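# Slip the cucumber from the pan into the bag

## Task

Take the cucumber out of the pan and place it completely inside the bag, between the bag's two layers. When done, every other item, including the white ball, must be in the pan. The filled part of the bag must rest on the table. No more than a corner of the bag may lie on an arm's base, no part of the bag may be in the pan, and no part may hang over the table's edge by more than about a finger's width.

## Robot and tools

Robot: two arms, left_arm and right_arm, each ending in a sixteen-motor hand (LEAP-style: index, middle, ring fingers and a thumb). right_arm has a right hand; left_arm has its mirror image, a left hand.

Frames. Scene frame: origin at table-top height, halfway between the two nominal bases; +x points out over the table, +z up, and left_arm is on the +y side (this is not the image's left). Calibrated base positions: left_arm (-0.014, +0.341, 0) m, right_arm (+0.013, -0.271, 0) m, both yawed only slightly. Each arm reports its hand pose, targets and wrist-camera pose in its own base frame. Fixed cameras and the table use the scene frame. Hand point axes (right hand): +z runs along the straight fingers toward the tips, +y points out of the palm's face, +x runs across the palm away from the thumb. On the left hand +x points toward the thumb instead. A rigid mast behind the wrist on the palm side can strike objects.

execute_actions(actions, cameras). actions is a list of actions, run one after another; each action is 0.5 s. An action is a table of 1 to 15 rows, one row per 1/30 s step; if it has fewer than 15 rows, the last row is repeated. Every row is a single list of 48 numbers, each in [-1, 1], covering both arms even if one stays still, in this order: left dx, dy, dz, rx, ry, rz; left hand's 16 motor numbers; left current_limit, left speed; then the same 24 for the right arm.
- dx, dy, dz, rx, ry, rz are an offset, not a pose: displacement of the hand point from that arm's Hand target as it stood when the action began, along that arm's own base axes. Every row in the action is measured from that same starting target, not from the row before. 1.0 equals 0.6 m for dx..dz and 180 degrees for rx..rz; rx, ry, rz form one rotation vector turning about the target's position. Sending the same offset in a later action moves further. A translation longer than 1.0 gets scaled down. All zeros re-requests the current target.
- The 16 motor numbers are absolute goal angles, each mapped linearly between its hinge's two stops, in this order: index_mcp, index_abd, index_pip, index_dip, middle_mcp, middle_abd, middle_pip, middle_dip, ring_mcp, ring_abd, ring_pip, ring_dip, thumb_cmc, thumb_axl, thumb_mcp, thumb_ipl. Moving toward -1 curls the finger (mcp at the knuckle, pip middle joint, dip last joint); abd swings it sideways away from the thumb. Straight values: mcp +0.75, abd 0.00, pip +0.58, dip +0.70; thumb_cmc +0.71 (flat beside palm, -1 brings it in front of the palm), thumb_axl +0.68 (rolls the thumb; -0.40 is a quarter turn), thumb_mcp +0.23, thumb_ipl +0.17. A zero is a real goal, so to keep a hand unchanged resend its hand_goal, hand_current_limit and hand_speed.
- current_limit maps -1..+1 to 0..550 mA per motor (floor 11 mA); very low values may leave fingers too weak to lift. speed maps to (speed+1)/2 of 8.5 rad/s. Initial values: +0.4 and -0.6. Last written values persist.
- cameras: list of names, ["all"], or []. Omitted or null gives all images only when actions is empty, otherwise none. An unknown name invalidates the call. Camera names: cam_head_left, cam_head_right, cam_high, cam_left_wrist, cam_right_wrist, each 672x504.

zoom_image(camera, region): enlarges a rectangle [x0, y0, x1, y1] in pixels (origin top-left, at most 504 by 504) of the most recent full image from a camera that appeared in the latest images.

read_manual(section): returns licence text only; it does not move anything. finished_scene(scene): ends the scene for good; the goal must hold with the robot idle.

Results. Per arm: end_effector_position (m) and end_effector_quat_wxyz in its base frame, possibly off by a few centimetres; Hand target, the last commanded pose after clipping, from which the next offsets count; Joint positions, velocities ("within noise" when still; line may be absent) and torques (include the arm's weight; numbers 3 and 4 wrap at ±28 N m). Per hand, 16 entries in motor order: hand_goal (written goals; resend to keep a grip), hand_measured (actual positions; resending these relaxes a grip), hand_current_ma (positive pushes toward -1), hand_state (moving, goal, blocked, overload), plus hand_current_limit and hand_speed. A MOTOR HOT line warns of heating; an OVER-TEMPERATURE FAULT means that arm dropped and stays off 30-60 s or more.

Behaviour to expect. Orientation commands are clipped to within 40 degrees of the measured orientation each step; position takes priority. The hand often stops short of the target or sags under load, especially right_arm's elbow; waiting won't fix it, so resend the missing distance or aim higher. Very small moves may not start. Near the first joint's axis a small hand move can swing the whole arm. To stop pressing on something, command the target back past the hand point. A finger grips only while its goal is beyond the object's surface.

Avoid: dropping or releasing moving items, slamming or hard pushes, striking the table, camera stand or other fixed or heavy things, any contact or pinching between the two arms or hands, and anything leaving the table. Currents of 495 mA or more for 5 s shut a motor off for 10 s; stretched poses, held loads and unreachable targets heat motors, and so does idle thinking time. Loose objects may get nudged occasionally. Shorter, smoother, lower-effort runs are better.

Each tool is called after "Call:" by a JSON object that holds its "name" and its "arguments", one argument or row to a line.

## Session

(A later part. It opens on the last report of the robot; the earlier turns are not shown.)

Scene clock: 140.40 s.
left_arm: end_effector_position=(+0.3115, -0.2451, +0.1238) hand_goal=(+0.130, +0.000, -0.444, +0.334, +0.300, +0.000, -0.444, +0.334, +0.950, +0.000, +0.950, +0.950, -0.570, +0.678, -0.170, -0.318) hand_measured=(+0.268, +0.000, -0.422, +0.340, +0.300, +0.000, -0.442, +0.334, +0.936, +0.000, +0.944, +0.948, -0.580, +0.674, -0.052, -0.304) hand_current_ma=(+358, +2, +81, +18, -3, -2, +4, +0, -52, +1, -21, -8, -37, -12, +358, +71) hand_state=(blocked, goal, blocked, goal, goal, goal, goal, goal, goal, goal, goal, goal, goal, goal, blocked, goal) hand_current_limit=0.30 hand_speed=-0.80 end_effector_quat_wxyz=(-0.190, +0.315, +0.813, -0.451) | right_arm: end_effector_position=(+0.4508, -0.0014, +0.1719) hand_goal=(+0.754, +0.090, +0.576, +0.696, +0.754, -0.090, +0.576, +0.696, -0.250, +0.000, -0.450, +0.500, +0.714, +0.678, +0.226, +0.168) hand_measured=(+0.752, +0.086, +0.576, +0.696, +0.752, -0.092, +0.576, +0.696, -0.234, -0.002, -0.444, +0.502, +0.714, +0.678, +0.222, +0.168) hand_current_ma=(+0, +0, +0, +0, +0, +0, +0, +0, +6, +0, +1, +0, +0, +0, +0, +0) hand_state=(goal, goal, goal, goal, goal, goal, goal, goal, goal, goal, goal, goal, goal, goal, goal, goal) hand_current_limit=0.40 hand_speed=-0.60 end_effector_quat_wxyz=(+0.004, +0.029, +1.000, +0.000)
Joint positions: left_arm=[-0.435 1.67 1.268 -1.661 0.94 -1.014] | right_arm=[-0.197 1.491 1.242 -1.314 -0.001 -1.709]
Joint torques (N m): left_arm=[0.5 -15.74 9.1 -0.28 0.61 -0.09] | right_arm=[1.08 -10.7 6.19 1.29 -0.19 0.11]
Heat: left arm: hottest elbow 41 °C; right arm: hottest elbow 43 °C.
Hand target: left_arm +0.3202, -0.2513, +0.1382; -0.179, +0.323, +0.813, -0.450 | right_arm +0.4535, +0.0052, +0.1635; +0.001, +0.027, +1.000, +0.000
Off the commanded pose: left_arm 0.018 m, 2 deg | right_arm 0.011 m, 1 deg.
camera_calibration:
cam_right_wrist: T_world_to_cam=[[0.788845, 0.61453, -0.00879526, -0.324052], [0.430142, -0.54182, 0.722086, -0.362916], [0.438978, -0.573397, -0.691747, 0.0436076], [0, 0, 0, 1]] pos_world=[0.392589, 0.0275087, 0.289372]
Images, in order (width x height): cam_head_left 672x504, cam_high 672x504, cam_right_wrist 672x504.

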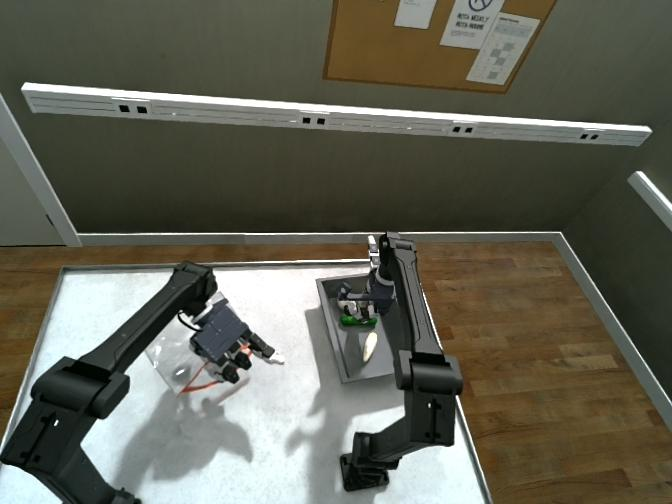

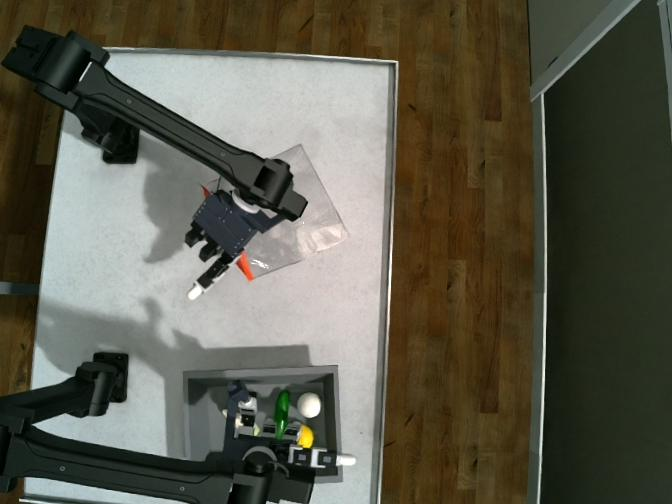

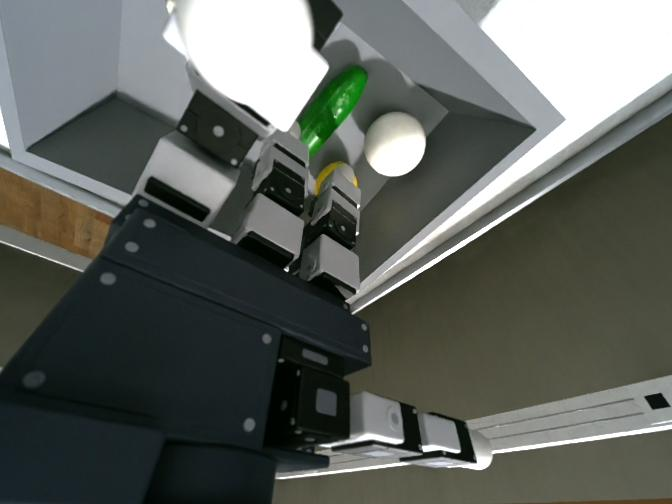

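Call:
{"name": "execute_actions", "arguments": {
  "actions": [
    [[0,0,0,0,0,0,0.13,0,-0.445,0.333,0.3,0,-0.445,0.333,0.95,0,0.95,0.95,-0.571,0.678,-0.17,-0.319,0.3,-0.8,-0.007,0.003,-0.027,0,0,0,0.754,0.09,0.576,0.696,0.754,-0.09,0.576,0.696,-0.25,0,-0.45,0.5,0.714,0.678,0.226,0.168,0.4,-0.6]],
    [[0,0,0,0,0,0,0.13,0,-0.445,0.333,0.3,0,-0.445,0.333,0.95,0,0.95,0.95,-0.571,0.678,-0.17,-0.319,0.3,-0.8,0,0,-0.028,0,0,0,0.754,0.09,0.576,0.696,0.754,-0.09,0.576,0.696,-0.25,0,-0.45,0.5,0.714,0.678,0.226,0.168,0.4,-0.6]]
  ],
  "cameras": ["cam_high","cam_right_wrist","cam_head_left"]
}}

Call:
{"name": "zoom_image", "arguments": {
  "camera": "cam_right_wrist",
  "region": [180, 0, 500, 220]
}}

Call:
{"name": "zoom_image", "arguments": {
  "camera": "cam_high",
  "region": [170, 360, 360, 504]
}}

Call:
{"name": "zoom_image", "arguments": {
  "camera": "cam_head_left",
  "region": [310, 260, 430, 390]
}}

Scene clock: 142.97 s.
left_arm: end_effector_position=(+0.3115, -0.2451, +0.1238) hand_goal=(+0.130, +0.000, -0.444, +0.334, +0.300, +0.000, -0.444, +0.334, +0.950, +0.000, +0.950, +0.950, -0.570, +0.678, -0.170, -0.318) hand_measured=(+0.268, +0.000, -0.422, +0.340, +0.300, +0.000, -0.442, +0.334, +0.936, +0.000, +0.944, +0.948, -0.580, +0.674, -0.052, -0.304) hand_current_ma=(+358, +2, +81, +18, -3, -2, +4, +0, -52, +1, -21, -8, -37, -12, +358, +71) hand_state=(blocked, goal, blocked, goal, goal, goal, goal, goal, goal, goal, goal, goal, goal, goal, blocked, goal) hand_current_limit=0.30 hand_speed=-0.80 end_effector_quat_wxyz=(-0.190, +0.315, +0.813, -0.451) | right_arm: end_effector_position=(+0.4472, +0.0005, +0.1386) hand_goal=(+0.754, +0.090, +0.576, +0.696, +0.754, -0.090, +0.576, +0.696, -0.250, +0.000, -0.450, +0.500, +0.714, +0.678, +0.226, +0.168) hand_measured=(+0.752, +0.086, +0.576, +0.696, +0.752, -0.092, +0.576, +0.696, -0.234, -0.002, -0.444, +0.502, +0.714, +0.678, +0.222, +0.168) hand_current_ma=(+0, +0, +0, +0, +0, +0, +0, +0, +6, +0, +1, +0, +0, +0, +0, +0) hand_state=(goal, goal, goal, goal, goal, goal, goal, goal, goal, goal, goal, goal, goal, goal, goal, goal) hand_current_limit=0.40 hand_speed=-0.60 end_effector_quat_wxyz=(+0.004, +0.029, +1.000, +0.000)
Joint positions: left_arm=[-0.435 1.67 1.268 -1.661 0.94 -1.014] | right_arm=[-0.195 1.507 1.169 -1.225 -0.001 -1.707]
Joint torques (N m): left_arm=[0.56 -15.74 9.09 -0.25 0.61 -0.1] | right_arm=[1.49 -11.22 6.19 1.22 -0.17 0.16]
Heat: left arm: hottest elbow 41 °C; right arm: hottest elbow 42 °C.
Hand target: left_arm +0.3202, -0.2513, +0.1382; -0.179, +0.323, +0.813, -0.450 | right_arm +0.4492, +0.0071, +0.1305; +0.001, +0.027, +1.000, +0.000
Off the commanded pose: left_arm 0.018 m, 2 deg | right_arm 0.011 m, 0 deg.
camera_calibration:
cam_right_wrist: T_world_to_cam=[[0.78835, 0.615157, -0.0092983, -0.322228], [0.431132, -0.541606, 0.721657, -0.336653], [0.438896, -0.572927, -0.692188, 0.0234303], [0, 0, 0, 1]] pos_world=[0.388887, 0.0293112, 0.25617]
Images, in order (width x height): cam_head_left 672x504, cam_high 672x504, cam_right_wrist 672x504.

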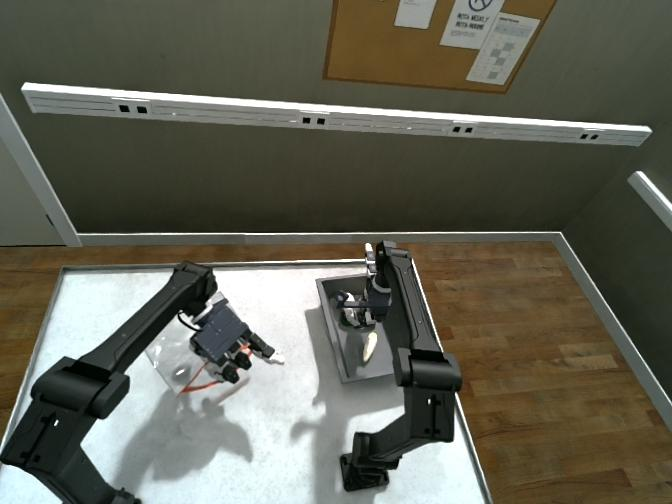

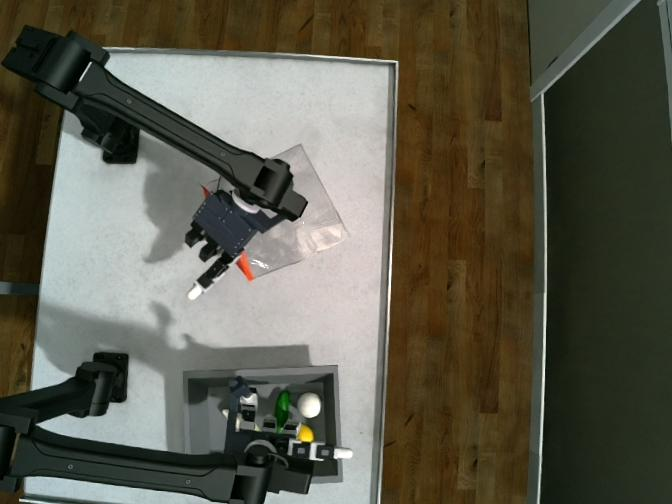

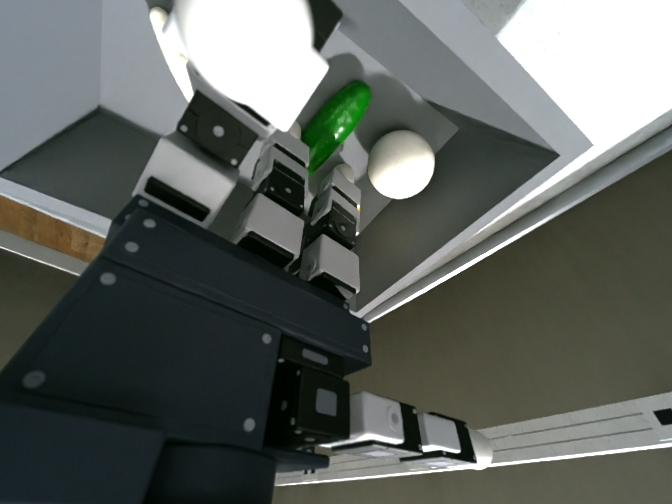

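Scaled by 1.575 from the camera's 672x504 image, which has a finer 960x720 frame.

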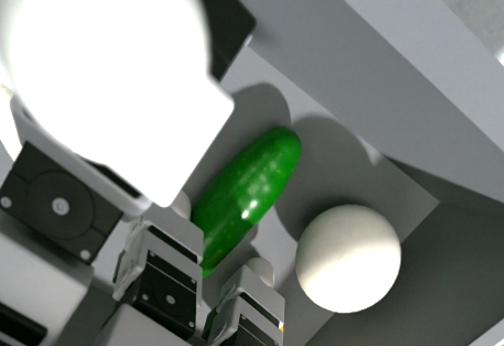

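Scaled by 2.653 from the camera's 672x504 image, which has a finer 960x720 frame.

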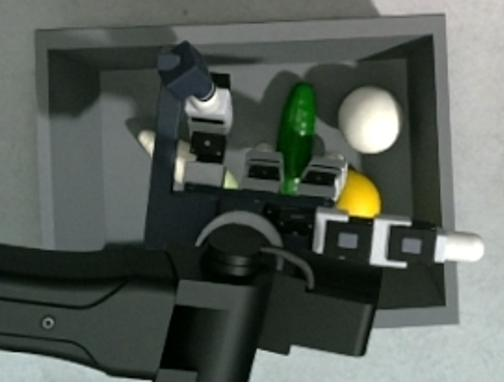

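Scaled by 3.877 from the camera's 672x504 image, which has a finer 960x720 frame.

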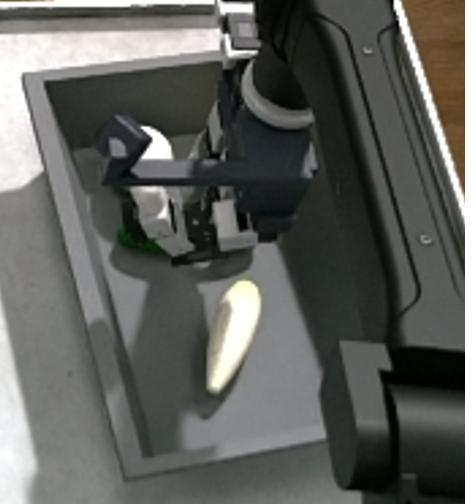

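Call:
{"name": "execute_actions", "arguments": {
  "actions": [
    [[0,0,0,0,0,0,0.13,0,-0.445,0.333,0.3,0,-0.445,0.333,0.95,0,0.95,0.95,-0.571,0.678,-0.17,-0.319,0.3,-0.8,0,0,-0.009,0,0,0,0.754,0.09,0.576,0.696,0.754,-0.09,0.576,0.696,-0.25,0,-0.45,0.5,0.714,0.678,0.226,0.168,0.3,-0.85]],
    [[0,0,0,0,0,0,0.13,0,-0.445,0.333,0.3,0,-0.445,0.333,0.95,0,0.95,0.95,-0.571,0.678,-0.17,-0.319,0.3,-0.8,0,0,0,0,0,0,0.754,-0.15,0.576,0.696,0.754,0.15,0.576,0.696,-0.25,0,-0.45,0.5,0.714,0.678,0.226,0.168,0.3,-0.85]]
  ],
  "cameras": ["cam_high","cam_right_wrist"]
}}

Call:
{"name": "zoom_image", "arguments": {
  "camera": "cam_right_wrist",
  "region": [180, 0, 500, 220]
}}

Call:
{"name": "zoom_image", "arguments": {
  "camera": "cam_high",
  "region": [170, 360, 360, 504]
}}

Scene clock: 145.27 s.
left_arm: end_effector_position=(+0.3115, -0.2451, +0.1238) hand_goal=(+0.130, +0.000, -0.444, +0.334, +0.300, +0.000, -0.444, +0.334, +0.950, +0.000, +0.950, +0.950, -0.570, +0.678, -0.170, -0.318) hand_measured=(+0.268, +0.000, -0.422, +0.340, +0.300, +0.000, -0.442, +0.334, +0.936, +0.000, +0.944, +0.948, -0.580, +0.674, -0.052, -0.304) hand_current_ma=(+358, +2, +81, +18, -3, -2, +4, +0, -52, +1, -21, -8, -37, -12, +358, +71) hand_state=(blocked, goal, blocked, goal, goal, goal, goal, goal, goal, goal, goal, goal, goal, goal, blocked, goal) hand_current_limit=0.30 hand_speed=-0.80 end_effector_quat_wxyz=(-0.190, +0.315, +0.813, -0.451) | right_arm: end_effector_position=(+0.4475, +0.0005, +0.1357) hand_goal=(+0.754, -0.150, +0.576, +0.696, +0.754, +0.150, +0.576, +0.696, -0.250, +0.000, -0.450, +0.500, +0.714, +0.678, +0.226, +0.168) hand_measured=(+0.754, +0.028, +0.576, +0.696, +0.752, -0.006, +0.576, +0.696, -0.234, -0.002, -0.444, +0.502, +0.714, +0.678, +0.222, +0.168) hand_current_ma=(+0, +358, +0, +0, +0, -286, +0, +0, +6, +0, +1, +0, +0, +0, +0, +0) hand_state=(goal, blocked, goal, goal, goal, blocked, goal, goal, goal, goal, goal, goal, goal, goal, goal, goal) hand_current_limit=0.30 hand_speed=-0.85 end_effector_quat_wxyz=(+0.006, +0.029, +1.000, +0.000)
Joint positions: left_arm=[-0.435 1.67 1.268 -1.661 0.94 -1.014] | right_arm=[-0.195 1.508 1.161 -1.212 -0.001 -1.707]
Joint torques (N m): left_arm=[0.5 -15.74 9.09 -0.23 0.61 -0.1] | right_arm=[1.2 -10.75 5.97 1.13 -0.18 0.11]
Heat: left arm: hottest elbow 41 °C; right arm: hottest elbow 42 °C.
Hand target: left_arm +0.3202, -0.2513, +0.1382; -0.179, +0.323, +0.813, -0.450 | right_arm +0.4492, +0.0071, +0.1252; +0.001, +0.027, +1.000, +0.000
Off the commanded pose: left_arm 0.018 m, 2 deg | right_arm 0.013 m, 1 deg.
camera_calibration:
cam_right_wrist: T_world_to_cam=[[0.788438, 0.615085, -0.00605712, -0.32295], [0.427565, -0.540936, 0.724276, -0.333405], [0.442215, -0.573636, -0.689483, 0.0193783], [0, 0, 0, 1]] pos_world=[0.388609, 0.0294066, 0.252882]
Images, in order (width x height): cam_high 672x504, cam_right_wrist 672x504.

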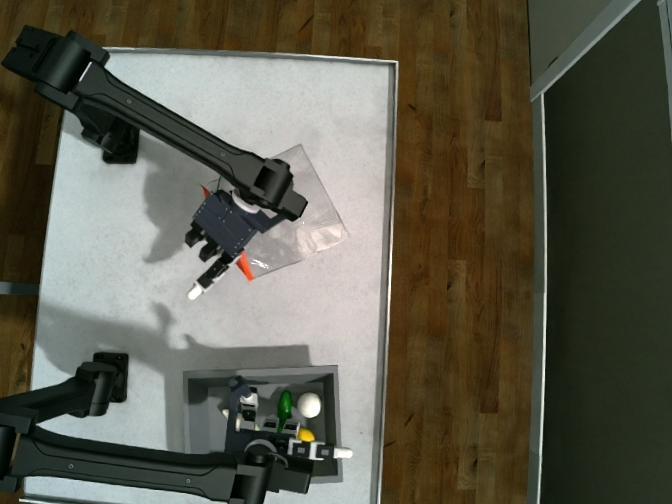

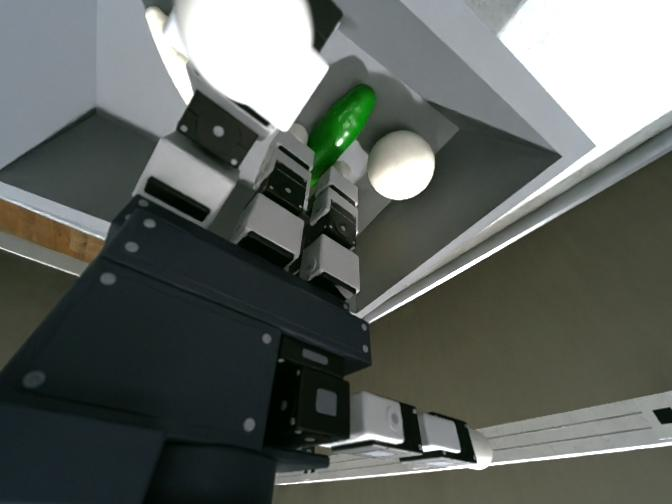

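Scaled by 1.575 from the camera's 672x504 image, which has a finer 960x720 frame.

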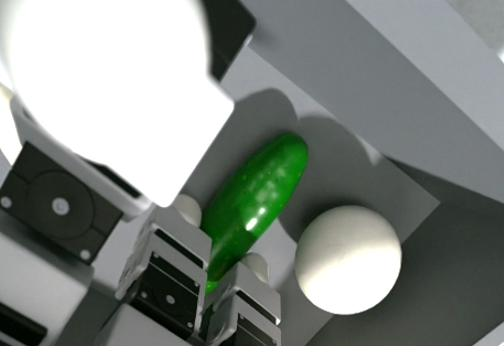

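Scaled by 2.653 from the camera's 672x504 image, which has a finer 960x720 frame.

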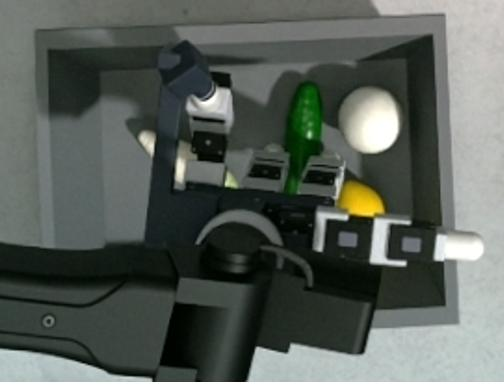

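Call:
{"name": "execute_actions", "arguments": {
  "actions": [
    [[0,0,0,0,0,0,0.13,0,-0.445,0.333,0.3,0,-0.445,0.333,0.95,0,0.95,0.95,-0.571,0.678,-0.17,-0.319,0.3,-0.8,0,0,0.05,0,0,0,0.754,-0.2,0.576,0.696,0.754,0.2,0.576,0.696,-0.25,0,-0.45,0.5,0.714,0.678,0.226,0.168,0.4,-0.85]],
    [[0,0,0,0,0,0,0.13,0,-0.445,0.333,0.3,0,-0.445,0.333,0.95,0,0.95,0.95,-0.571,0.678,-0.17,-0.319,0.3,-0.8,0,0,0.06,0,0,0,0.754,-0.2,0.576,0.696,0.754,0.2,0.576,0.696,-0.25,0,-0.45,0.5,0.714,0.678,0.226,0.168,0.4,-0.85]]
  ],
  "cameras": ["cam_high","cam_right_wrist","cam_head_left"]
}}

Call:
{"name": "zoom_image", "arguments": {
  "camera": "cam_right_wrist",
  "region": [180, 0, 500, 220]
}}

Call:
{"name": "zoom_image", "arguments": {
  "camera": "cam_high",
  "region": [170, 360, 360, 504]
}}

Call:
{"name": "zoom_image", "arguments": {
  "camera": "cam_head_left",
  "region": [310, 240, 430, 370]
}}

Scene clock: 147.73 s.
left_arm: end_effector_position=(+0.3115, -0.2451, +0.1238) hand_goal=(+0.130, +0.000, -0.444, +0.334, +0.300, +0.000, -0.444, +0.334, +0.950, +0.000, +0.950, +0.950, -0.570, +0.678, -0.170, -0.318) hand_measured=(+0.268, +0.000, -0.422, +0.340, +0.300, +0.000, -0.442, +0.334, +0.936, +0.000, +0.944, +0.948, -0.580, +0.674, -0.052, -0.304) hand_current_ma=(+358, +2, +81, +18, -3, -2, +4, +0, -52, +1, -21, -8, -37, -12, +358, +71) hand_state=(blocked, goal, blocked, goal, goal, goal, goal, goal, goal, goal, goal, goal, goal, goal, blocked, goal) hand_current_limit=0.30 hand_speed=-0.80 end_effector_quat_wxyz=(-0.190, +0.315, +0.813, -0.451) | right_arm: end_effector_position=(+0.4352, +0.0029, +0.1724) hand_goal=(+0.754, -0.200, +0.576, +0.696, +0.754, +0.200, +0.576, +0.696, -0.250, +0.000, -0.450, +0.500, +0.714, +0.678, +0.226, +0.168) hand_measured=(+0.754, +0.028, +0.576, +0.696, +0.752, +0.000, +0.576, +0.696, -0.234, -0.002, -0.444, +0.502, +0.714, +0.678, +0.222, +0.168) hand_current_ma=(+0, +385, +0, +0, +0, -385, +0, +0, +6, +0, +1, +0, +0, +0, +0, +0) hand_state=(goal, blocked, goal, goal, goal, blocked, goal, goal, goal, goal, goal, goal, goal, goal, goal, goal) hand_current_limit=0.40 hand_speed=-0.85 end_effector_quat_wxyz=(-0.017, +0.030, +0.999, +0.003)
Joint positions: left_arm=[-0.435 1.67 1.268 -1.661 0.94 -1.014] | right_arm=[-0.195 1.477 1.229 -1.358 -0.001 -1.706]
Joint torques (N m): left_arm=[0.38 -15.74 9.07 -0.25 0.62 -0.11] | right_arm=[0.79 -11.93 10.1 0.18 -0.24 0.14]
Heat: left arm: hottest elbow 41 °C; right arm: hottest elbow 42 °C.
Hand target: left_arm +0.3202, -0.2513, +0.1382; -0.179, +0.323, +0.813, -0.450 | right_arm +0.4492, +0.0071, +0.1912; +0.001, +0.026, +1.000, +0.000
Off the commanded pose: left_arm 0.018 m, 2 deg | right_arm 0.024 m, 2 deg.
camera_calibration:
cam_right_wrist: T_world_to_cam=[[0.787825, 0.614754, -0.0375486, -0.308863], [0.460779, -0.547854, 0.69824, -0.363383], [0.408674, -0.567393, -0.714878, 0.0704163], [0, 0, 0, 1]] pos_world=[0.381992, 0.0307478, 0.29247]
Images, in order (width x height): cam_head_left 672x504, cam_high 672x504, cam_right_wrist 672x504.

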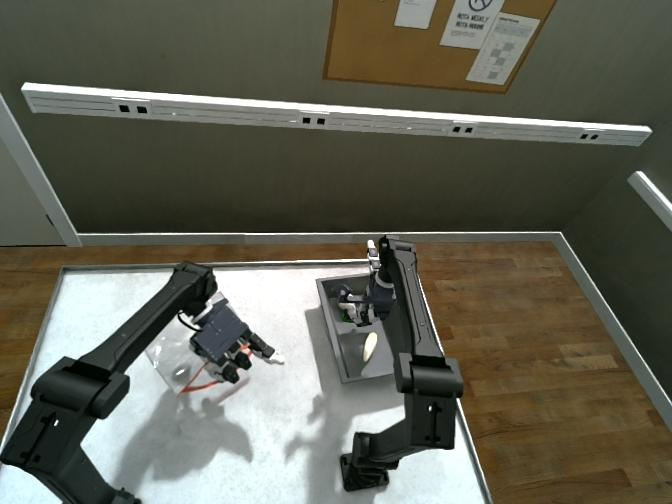

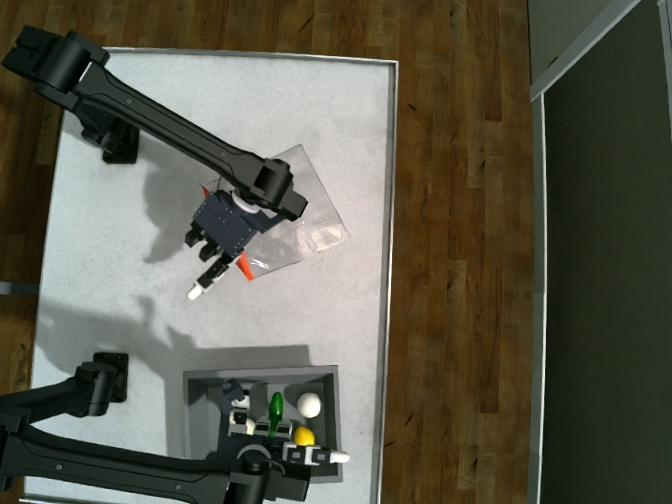

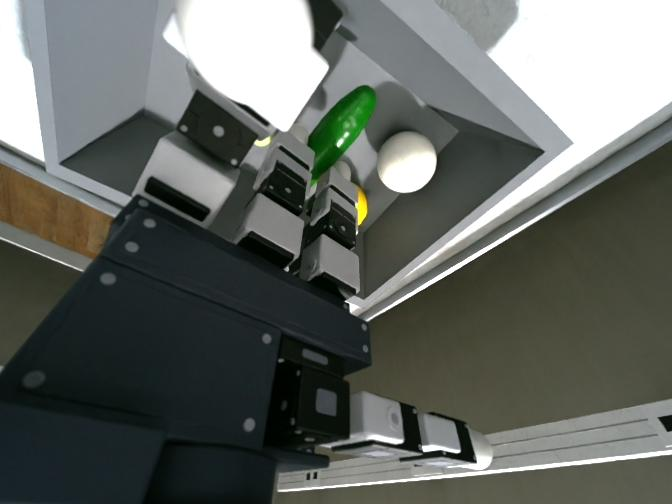

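Scaled by 1.575 from the camera's 672x504 image, which has a finer 960x720 frame.

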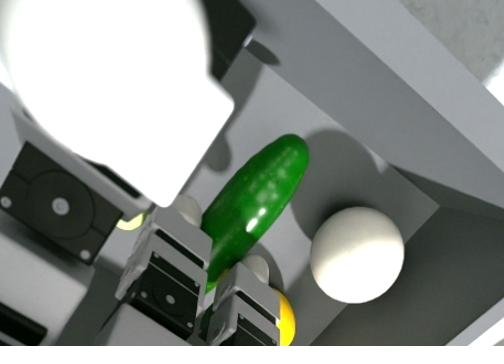

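Scaled by 2.653 from the camera's 672x504 image, which has a finer 960x720 frame.

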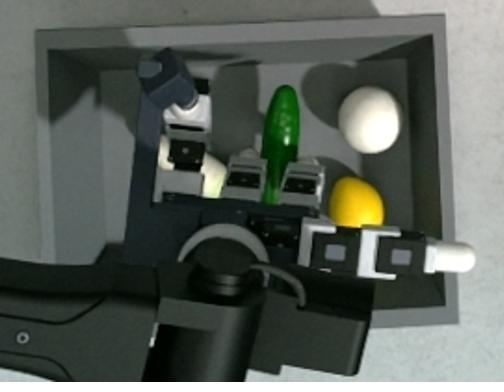

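Scaled by 3.877 from the camera's 672x504 image, which has a finer 960x720 frame.

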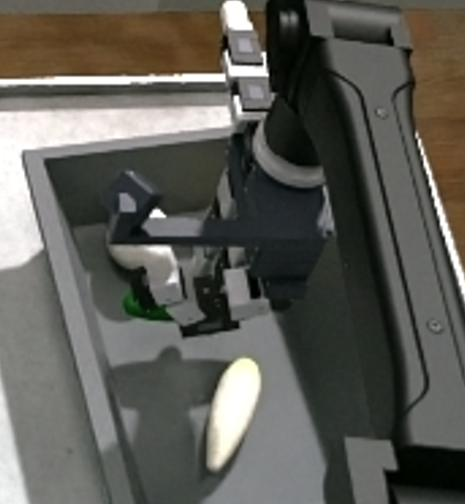

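Call:
{"name": "execute_actions", "arguments": {
  "actions": [
    [[0,0,0,0,0,0,0.13,0,-0.445,0.333,0.3,0,-0.445,0.333,0.95,0,-0.5,0.2,-0.571,0.678,-0.17,-0.319,0.3,-0.6,0,0,0.06,0,0,0,0.754,-0.2,0.576,0.696,0.754,0.2,0.576,0.696,-0.25,0,-0.45,0.5,0.714,0.678,0.226,0.168,0.4,-0.85]],
    [[0,0,0,0,0,0,0.13,0,-0.445,0.333,0.3,0,-0.445,0.333,0.95,0,-0.5,0.2,-0.571,0.678,-0.17,-0.319,0.3,-0.6,0,0,0.06,0,0,0,0.754,-0.2,0.576,0.696,0.754,0.2,0.576,0.696,-0.25,0,-0.45,0.5,0.714,0.678,0.226,0.168,0.4,-0.85]],
    [[0,0,0,0,0,0,0.13,0,-0.445,0.333,0.3,0,-0.445,0.333,0.2,0,-0.5,0.2,-0.571,0.678,-0.17,-0.319,0.3,-0.6,0,0,0.03,0,0,0,0.754,-0.2,0.576,0.696,0.754,0.2,0.576,0.696,-0.25,0,-0.45,0.5,0.714,0.678,0.226,0.168,0.4,-0.85]],
    [[0,0,0,0,0,0,0.13,0,-0.445,0.333,0.3,0,-0.445,0.333,-0.2,0,-0.5,0.3,-0.571,0.678,-0.17,-0.319,0.3,-0.6,0,0,0,0,0,0,0.754,-0.2,0.576,0.696,0.754,0.2,0.576,0.696,-0.25,0,-0.45,0.5,0.714,0.678,0.226,0.168,0.4,-0.85]]
  ],
  "cameras": ["all"]
}}

Call:
{"name": "zoom_image", "arguments": {
  "camera": "cam_head_right",
  "region": [160, 270, 300, 410]
}}

Call:
{"name": "zoom_image", "arguments": {
  "camera": "cam_right_wrist",
  "region": [180, 0, 500, 220]
}}

Scene clock: 159.10 s.
left_arm: end_effector_position=(+0.3115, -0.2451, +0.1238) hand_goal=(+0.130, +0.000, -0.444, +0.334, +0.300, +0.000, -0.444, +0.334, -0.200, +0.000, -0.500, +0.300, -0.570, +0.678, -0.170, -0.318) hand_measured=(+0.268, +0.000, -0.422, +0.340, +0.300, +0.000, -0.442, +0.334, -0.192, +0.000, -0.496, +0.298, -0.580, +0.674, -0.054, -0.304) hand_current_ma=(+358, +2, +86, +21, -3, -2, +4, +0, +28, +1, +12, -4, -39, -14, +358, +71) hand_state=(blocked, goal, blocked, goal, goal, goal, goal, goal, goal, goal, goal, goal, goal, goal, blocked, goal) hand_current_limit=0.30 hand_speed=-0.60 end_effector_quat_wxyz=(-0.190, +0.315, +0.813, -0.451) | right_arm: end_effector_position=(+0.4383, +0.0023, +0.2601) hand_goal=(+0.754, -0.200, +0.576, +0.696, +0.754, +0.200, +0.576, +0.696, -0.250, +0.000, -0.450, +0.500, +0.714, +0.678, +0.226, +0.168) hand_measured=(+0.754, +0.028, +0.576, +0.696, +0.752, +0.000, +0.576, +0.696, -0.234, -0.002, -0.444, +0.502, +0.714, +0.678, +0.222, +0.168) hand_current_ma=(+0, +385, +0, +0, +0, -385, +0, +0, +6, +0, +1, +0, +0, +0, +0, +0) hand_state=(goal, blocked, goal, goal, goal, blocked, goal, goal, goal, goal, goal, goal, goal, goal, goal, goal) hand_current_limit=0.40 hand_speed=-0.85 end_effector_quat_wxyz=(-0.020, +0.030, +0.999, +0.004)
Joint positions: left_arm=[-0.435 1.67 1.268 -1.661 0.94 -1.014] | right_arm=[-0.195 1.458 1.441 -1.594 -0.001 -1.706]
Joint torques (N m): left_arm=[0.5 -15.85 9.1 -0.2 0.55 -0.11] | right_arm=[0.91 -11.34 10.5 0.27 -0.22 0.11]
Heat: left arm: hottest elbow 42 °C; right arm: hottest elbow 43 °C.
Hand target: left_arm +0.3202, -0.2514, +0.1382; -0.179, +0.323, +0.813, -0.450 | right_arm +0.4493, +0.0071, +0.2813; +0.001, +0.027, +1.000, +0.000
Off the commanded pose: left_arm 0.018 m, 2 deg | right_arm 0.024 m, 2 deg.
camera_calibration:
cam_left_wrist: T_world_to_cam=[[0.350304, -0.778769, 0.52039, -0.39924], [-0.0288106, 0.546373, 0.837047, -0.00926739], [-0.936193, -0.308213, 0.16896, 0.322033], [0, 0, 0, 1]] pos_world=[0.441073, -0.206597, 0.161107]
cam_right_wrist: T_world_to_cam=[[0.787886, 0.614487, -0.0404991, -0.306923], [0.46367, -0.54866, 0.695688, -0.427018], [0.405271, -0.566901, -0.717201, 0.133601], [0, 0, 0, 1]] pos_world=[0.385671, 0.0300512, 0.38046]

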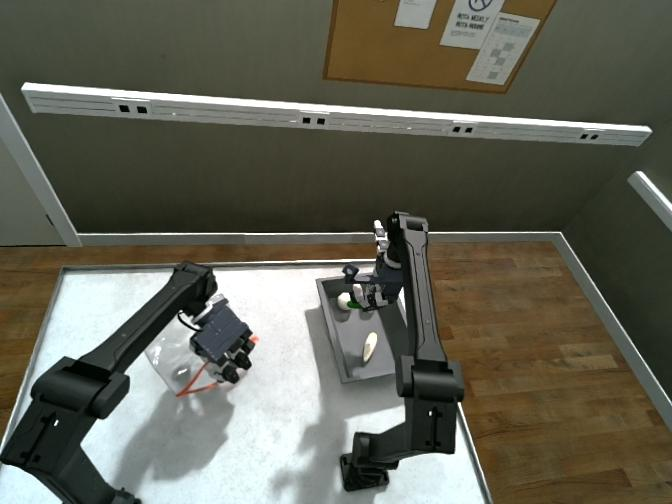

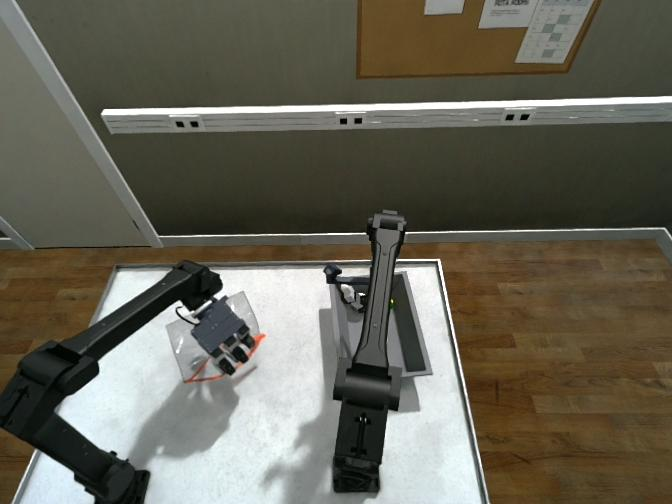

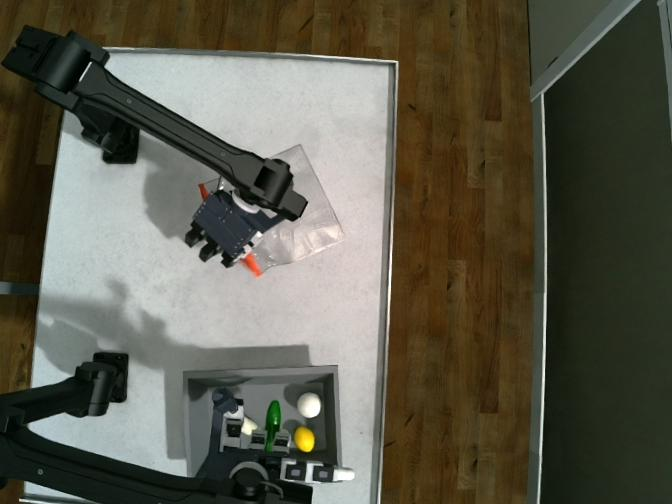

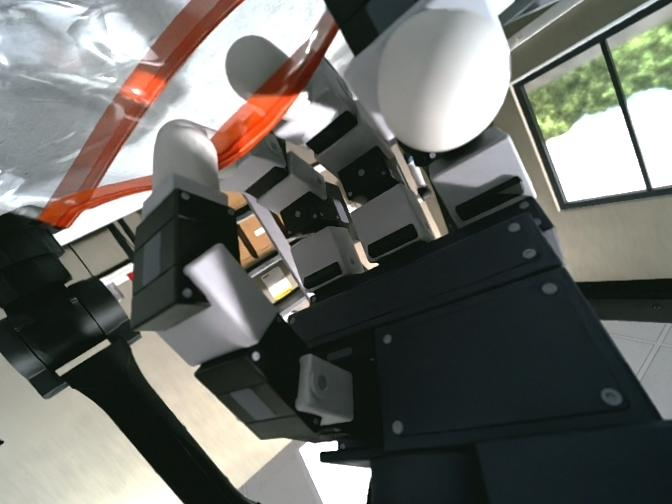

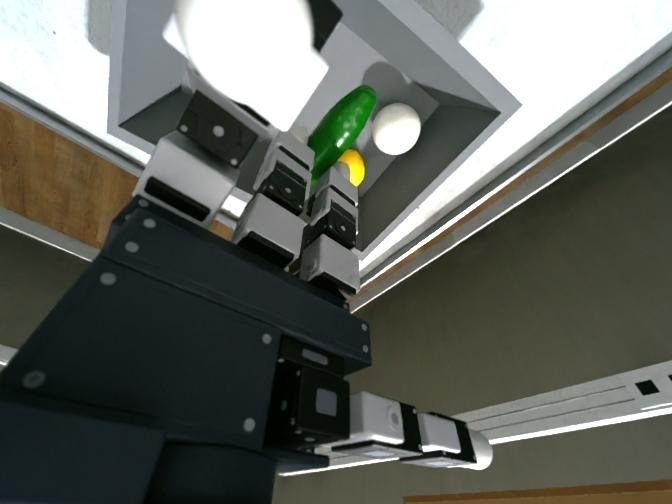

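Scaled by 3.600 from the camera's 672x504 image, which has a finer 960x720 frame.

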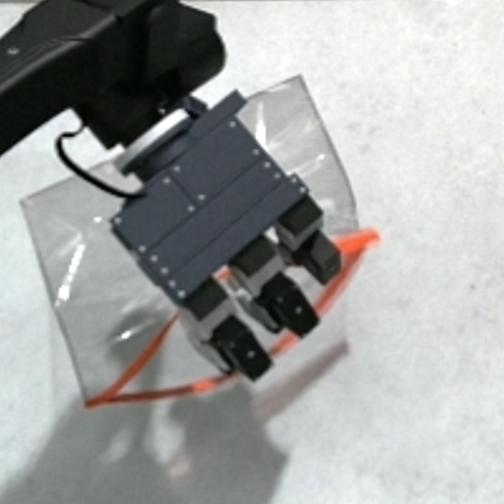

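Scaled by 1.575 from the camera's 672x504 image, which has a finer 960x720 frame.

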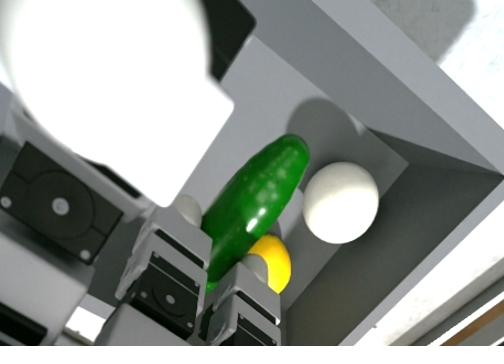

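Call:
{"name": "zoom_image", "arguments": {
  "camera": "cam_left_wrist",
  "region": [0, 0, 540, 250]
}}

Call:
{"name": "zoom_image", "arguments": {
  "camera": "cam_head_left",
  "region": [140, 290, 280, 410]
}}

Call:
{"name": "zoom_image", "arguments": {
  "camera": "cam_high",
  "region": [170, 130, 360, 300]
}}

Region (0, 0, 540, 250) is 540x250 pixels. A region can be at most 504 by 504 pixels.

Scaled by 3.600 from the camera's 672x504 image, which has a finer 960x720 frame.

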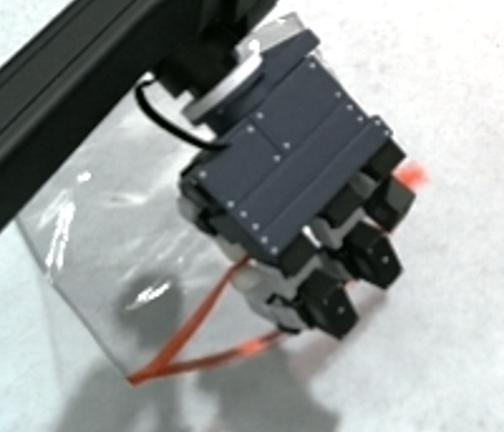

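Scaled by 2.653 from the camera's 672x504 image, which has a finer 960x720 frame.

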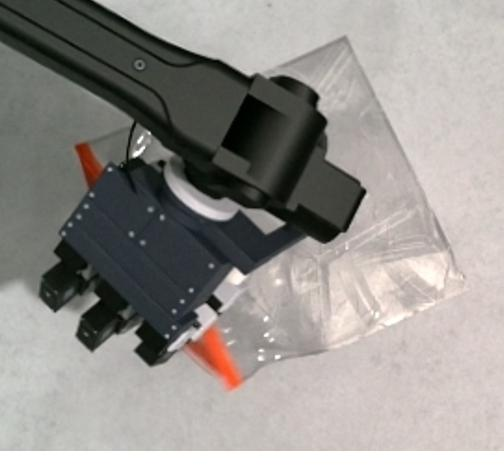

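Call:
{"name": "zoom_image", "arguments": {
  "camera": "cam_left_wrist",
  "region": [0, 0, 500, 250]
}}

Scaled by 1.008 from the camera's 672x504 image, which has a finer 960x720 frame.

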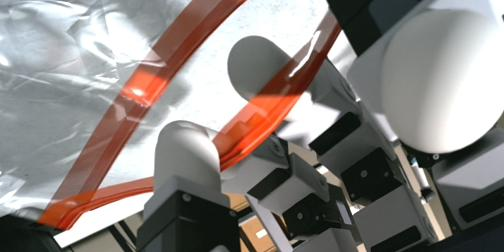

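Call:
{"name": "execute_actions", "arguments": {
  "actions": [
    [[0,0,0,0,0,0,0.13,0,-0.445,0.333,0.3,0,-0.445,0.333,0.3,0,-0.5,0.3,-0.571,0.678,-0.17,-0.319,0.3,-0.7,0,0,0,0,0,0,0.754,-0.2,0.576,0.696,0.754,0.2,0.576,0.696,-0.25,0,-0.45,0.5,0.714,0.678,0.226,0.168,0.4,-0.85]],
    [[0,0,0,0,0,0,0.13,0,-0.445,0.333,0.3,0,-0.445,0.333,0.95,0,-0.5,0.2,-0.571,0.678,-0.17,-0.319,0.3,-0.7,0,0,0,0,0,0,0.754,-0.2,0.576,0.696,0.754,0.2,0.576,0.696,-0.25,0,-0.45,0.5,0.714,0.678,0.226,0.168,0.4,-0.85]],
    [[0,0,0,0,0,0,0.13,0,-0.445,0.333,0.3,0,-0.445,0.333,0.95,0,-0.5,0.2,-0.571,0.678,-0.17,-0.319,0.3,-0.7,0,0,0,0,0,0,0.754,-0.2,0.576,0.696,0.754,0.2,0.576,0.696,-0.25,0,-0.45,0.5,0.714,0.678,0.226,0.168,0.4,-0.85]]
  ],
  "cameras": ["cam_left_wrist","cam_head_right","cam_head_left"]
}}

Call:
{"name": "zoom_image", "arguments": {
  "camera": "cam_left_wrist",
  "region": [0, 0, 500, 250]
}}

Call:
{"name": "zoom_image", "arguments": {
  "camera": "cam_head_right",
  "region": [160, 270, 300, 410]
}}

Scene clock: 164.33 s.
left_arm: end_effector_position=(+0.3115, -0.2451, +0.1238) hand_goal=(+0.130, +0.000, -0.444, +0.334, +0.300, +0.000, -0.444, +0.334, +0.950, +0.000, -0.500, +0.200, -0.570, +0.678, -0.170, -0.318) hand_measured=(+0.268, +0.000, -0.422, +0.340, +0.300, +0.000, -0.442, +0.334, +0.932, +0.000, -0.498, +0.202, -0.580, +0.674, -0.054, -0.304) hand_current_ma=(+358, +2, +86, +21, -3, -2, +4, +0, -67, +1, +9, +9, -39, -14, +357, +71) hand_state=(blocked, goal, blocked, goal, goal, goal, goal, goal, goal, goal, goal, goal, goal, goal, blocked, goal) hand_current_limit=0.30 hand_speed=-0.70 end_effector_quat_wxyz=(-0.190, +0.315, +0.813, -0.451) | right_arm: end_effector_position=(+0.4383, +0.0023, +0.2601) hand_goal=(+0.754, -0.200, +0.576, +0.696, +0.754, +0.200, +0.576, +0.696, -0.250, +0.000, -0.450, +0.500, +0.714, +0.678, +0.226, +0.168) hand_measured=(+0.754, +0.028, +0.576, +0.696, +0.752, +0.000, +0.576, +0.696, -0.234, -0.002, -0.444, +0.502, +0.714, +0.678, +0.222, +0.168) hand_current_ma=(+0, +385, +0, +0, +0, -385, +0, +0, +6, +0, +1, +0, +0, +0, +0, +0) hand_state=(goal, blocked, goal, goal, goal, blocked, goal, goal, goal, goal, goal, goal, goal, goal, goal, goal) hand_current_limit=0.40 hand_speed=-0.85 end_effector_quat_wxyz=(-0.020, +0.030, +0.999, +0.004)
Joint positions: left_arm=[-0.435 1.67 1.268 -1.661 0.94 -1.014] | right_arm=[-0.195 1.458 1.441 -1.594 -0.001 -1.706]
Joint torques (N m): left_arm=[0.5 -15.74 9.09 -0.21 0.61 -0.1] | right_arm=[1.08 -12.51 10.41 0.1 -0.25 0.15]
Heat: left arm: hottest elbow 42 °C; right arm: hottest elbow 45 °C.
Hand target: left_arm +0.3202, -0.2514, +0.1382; -0.179, +0.323, +0.813, -0.450 | right_arm +0.4493, +0.0071, +0.2813; +0.001, +0.027, +1.000, +0.000
Off the commanded pose: left_arm 0.018 m, 2 deg | right_arm 0.024 m, 2 deg.
camera_calibration:
cam_left_wrist: T_world_to_cam=[[0.350304, -0.778769, 0.52039, -0.39924], [-0.0288106, 0.546373, 0.837047, -0.00926739], [-0.936193, -0.308213, 0.16896, 0.322033], [0, 0, 0, 1]] pos_world=[0.441073, -0.206597, 0.161107]
Images, in order (width x height): cam_head_left 672x504, cam_head_right 672x504, cam_left_wrist 672x504.

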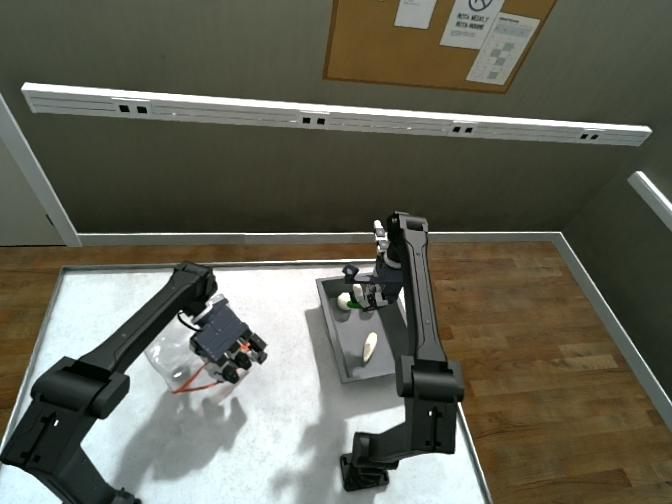

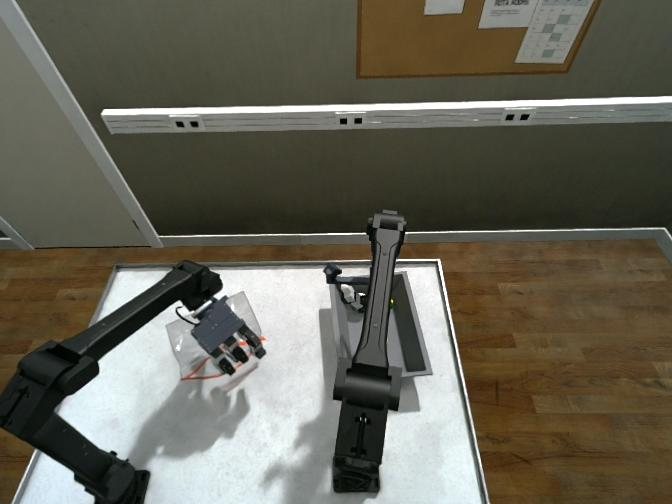

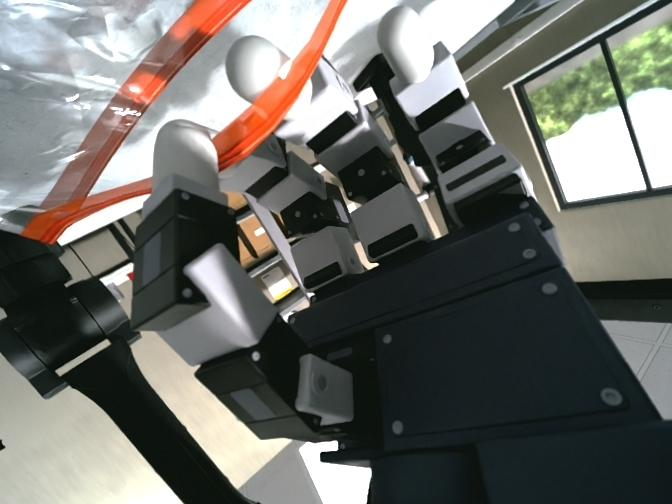

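Scaled by 1.008 from the camera's 672x504 image, which has a finer 960x720 frame.

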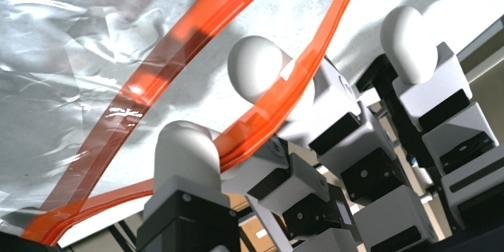

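Scaled by 3.600 from the camera's 672x504 image, which has a finer 960x720 frame.

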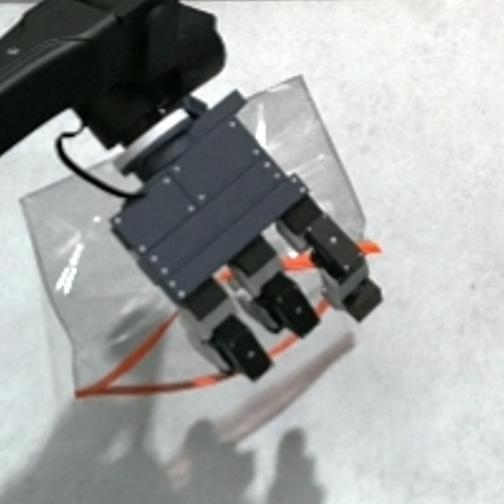

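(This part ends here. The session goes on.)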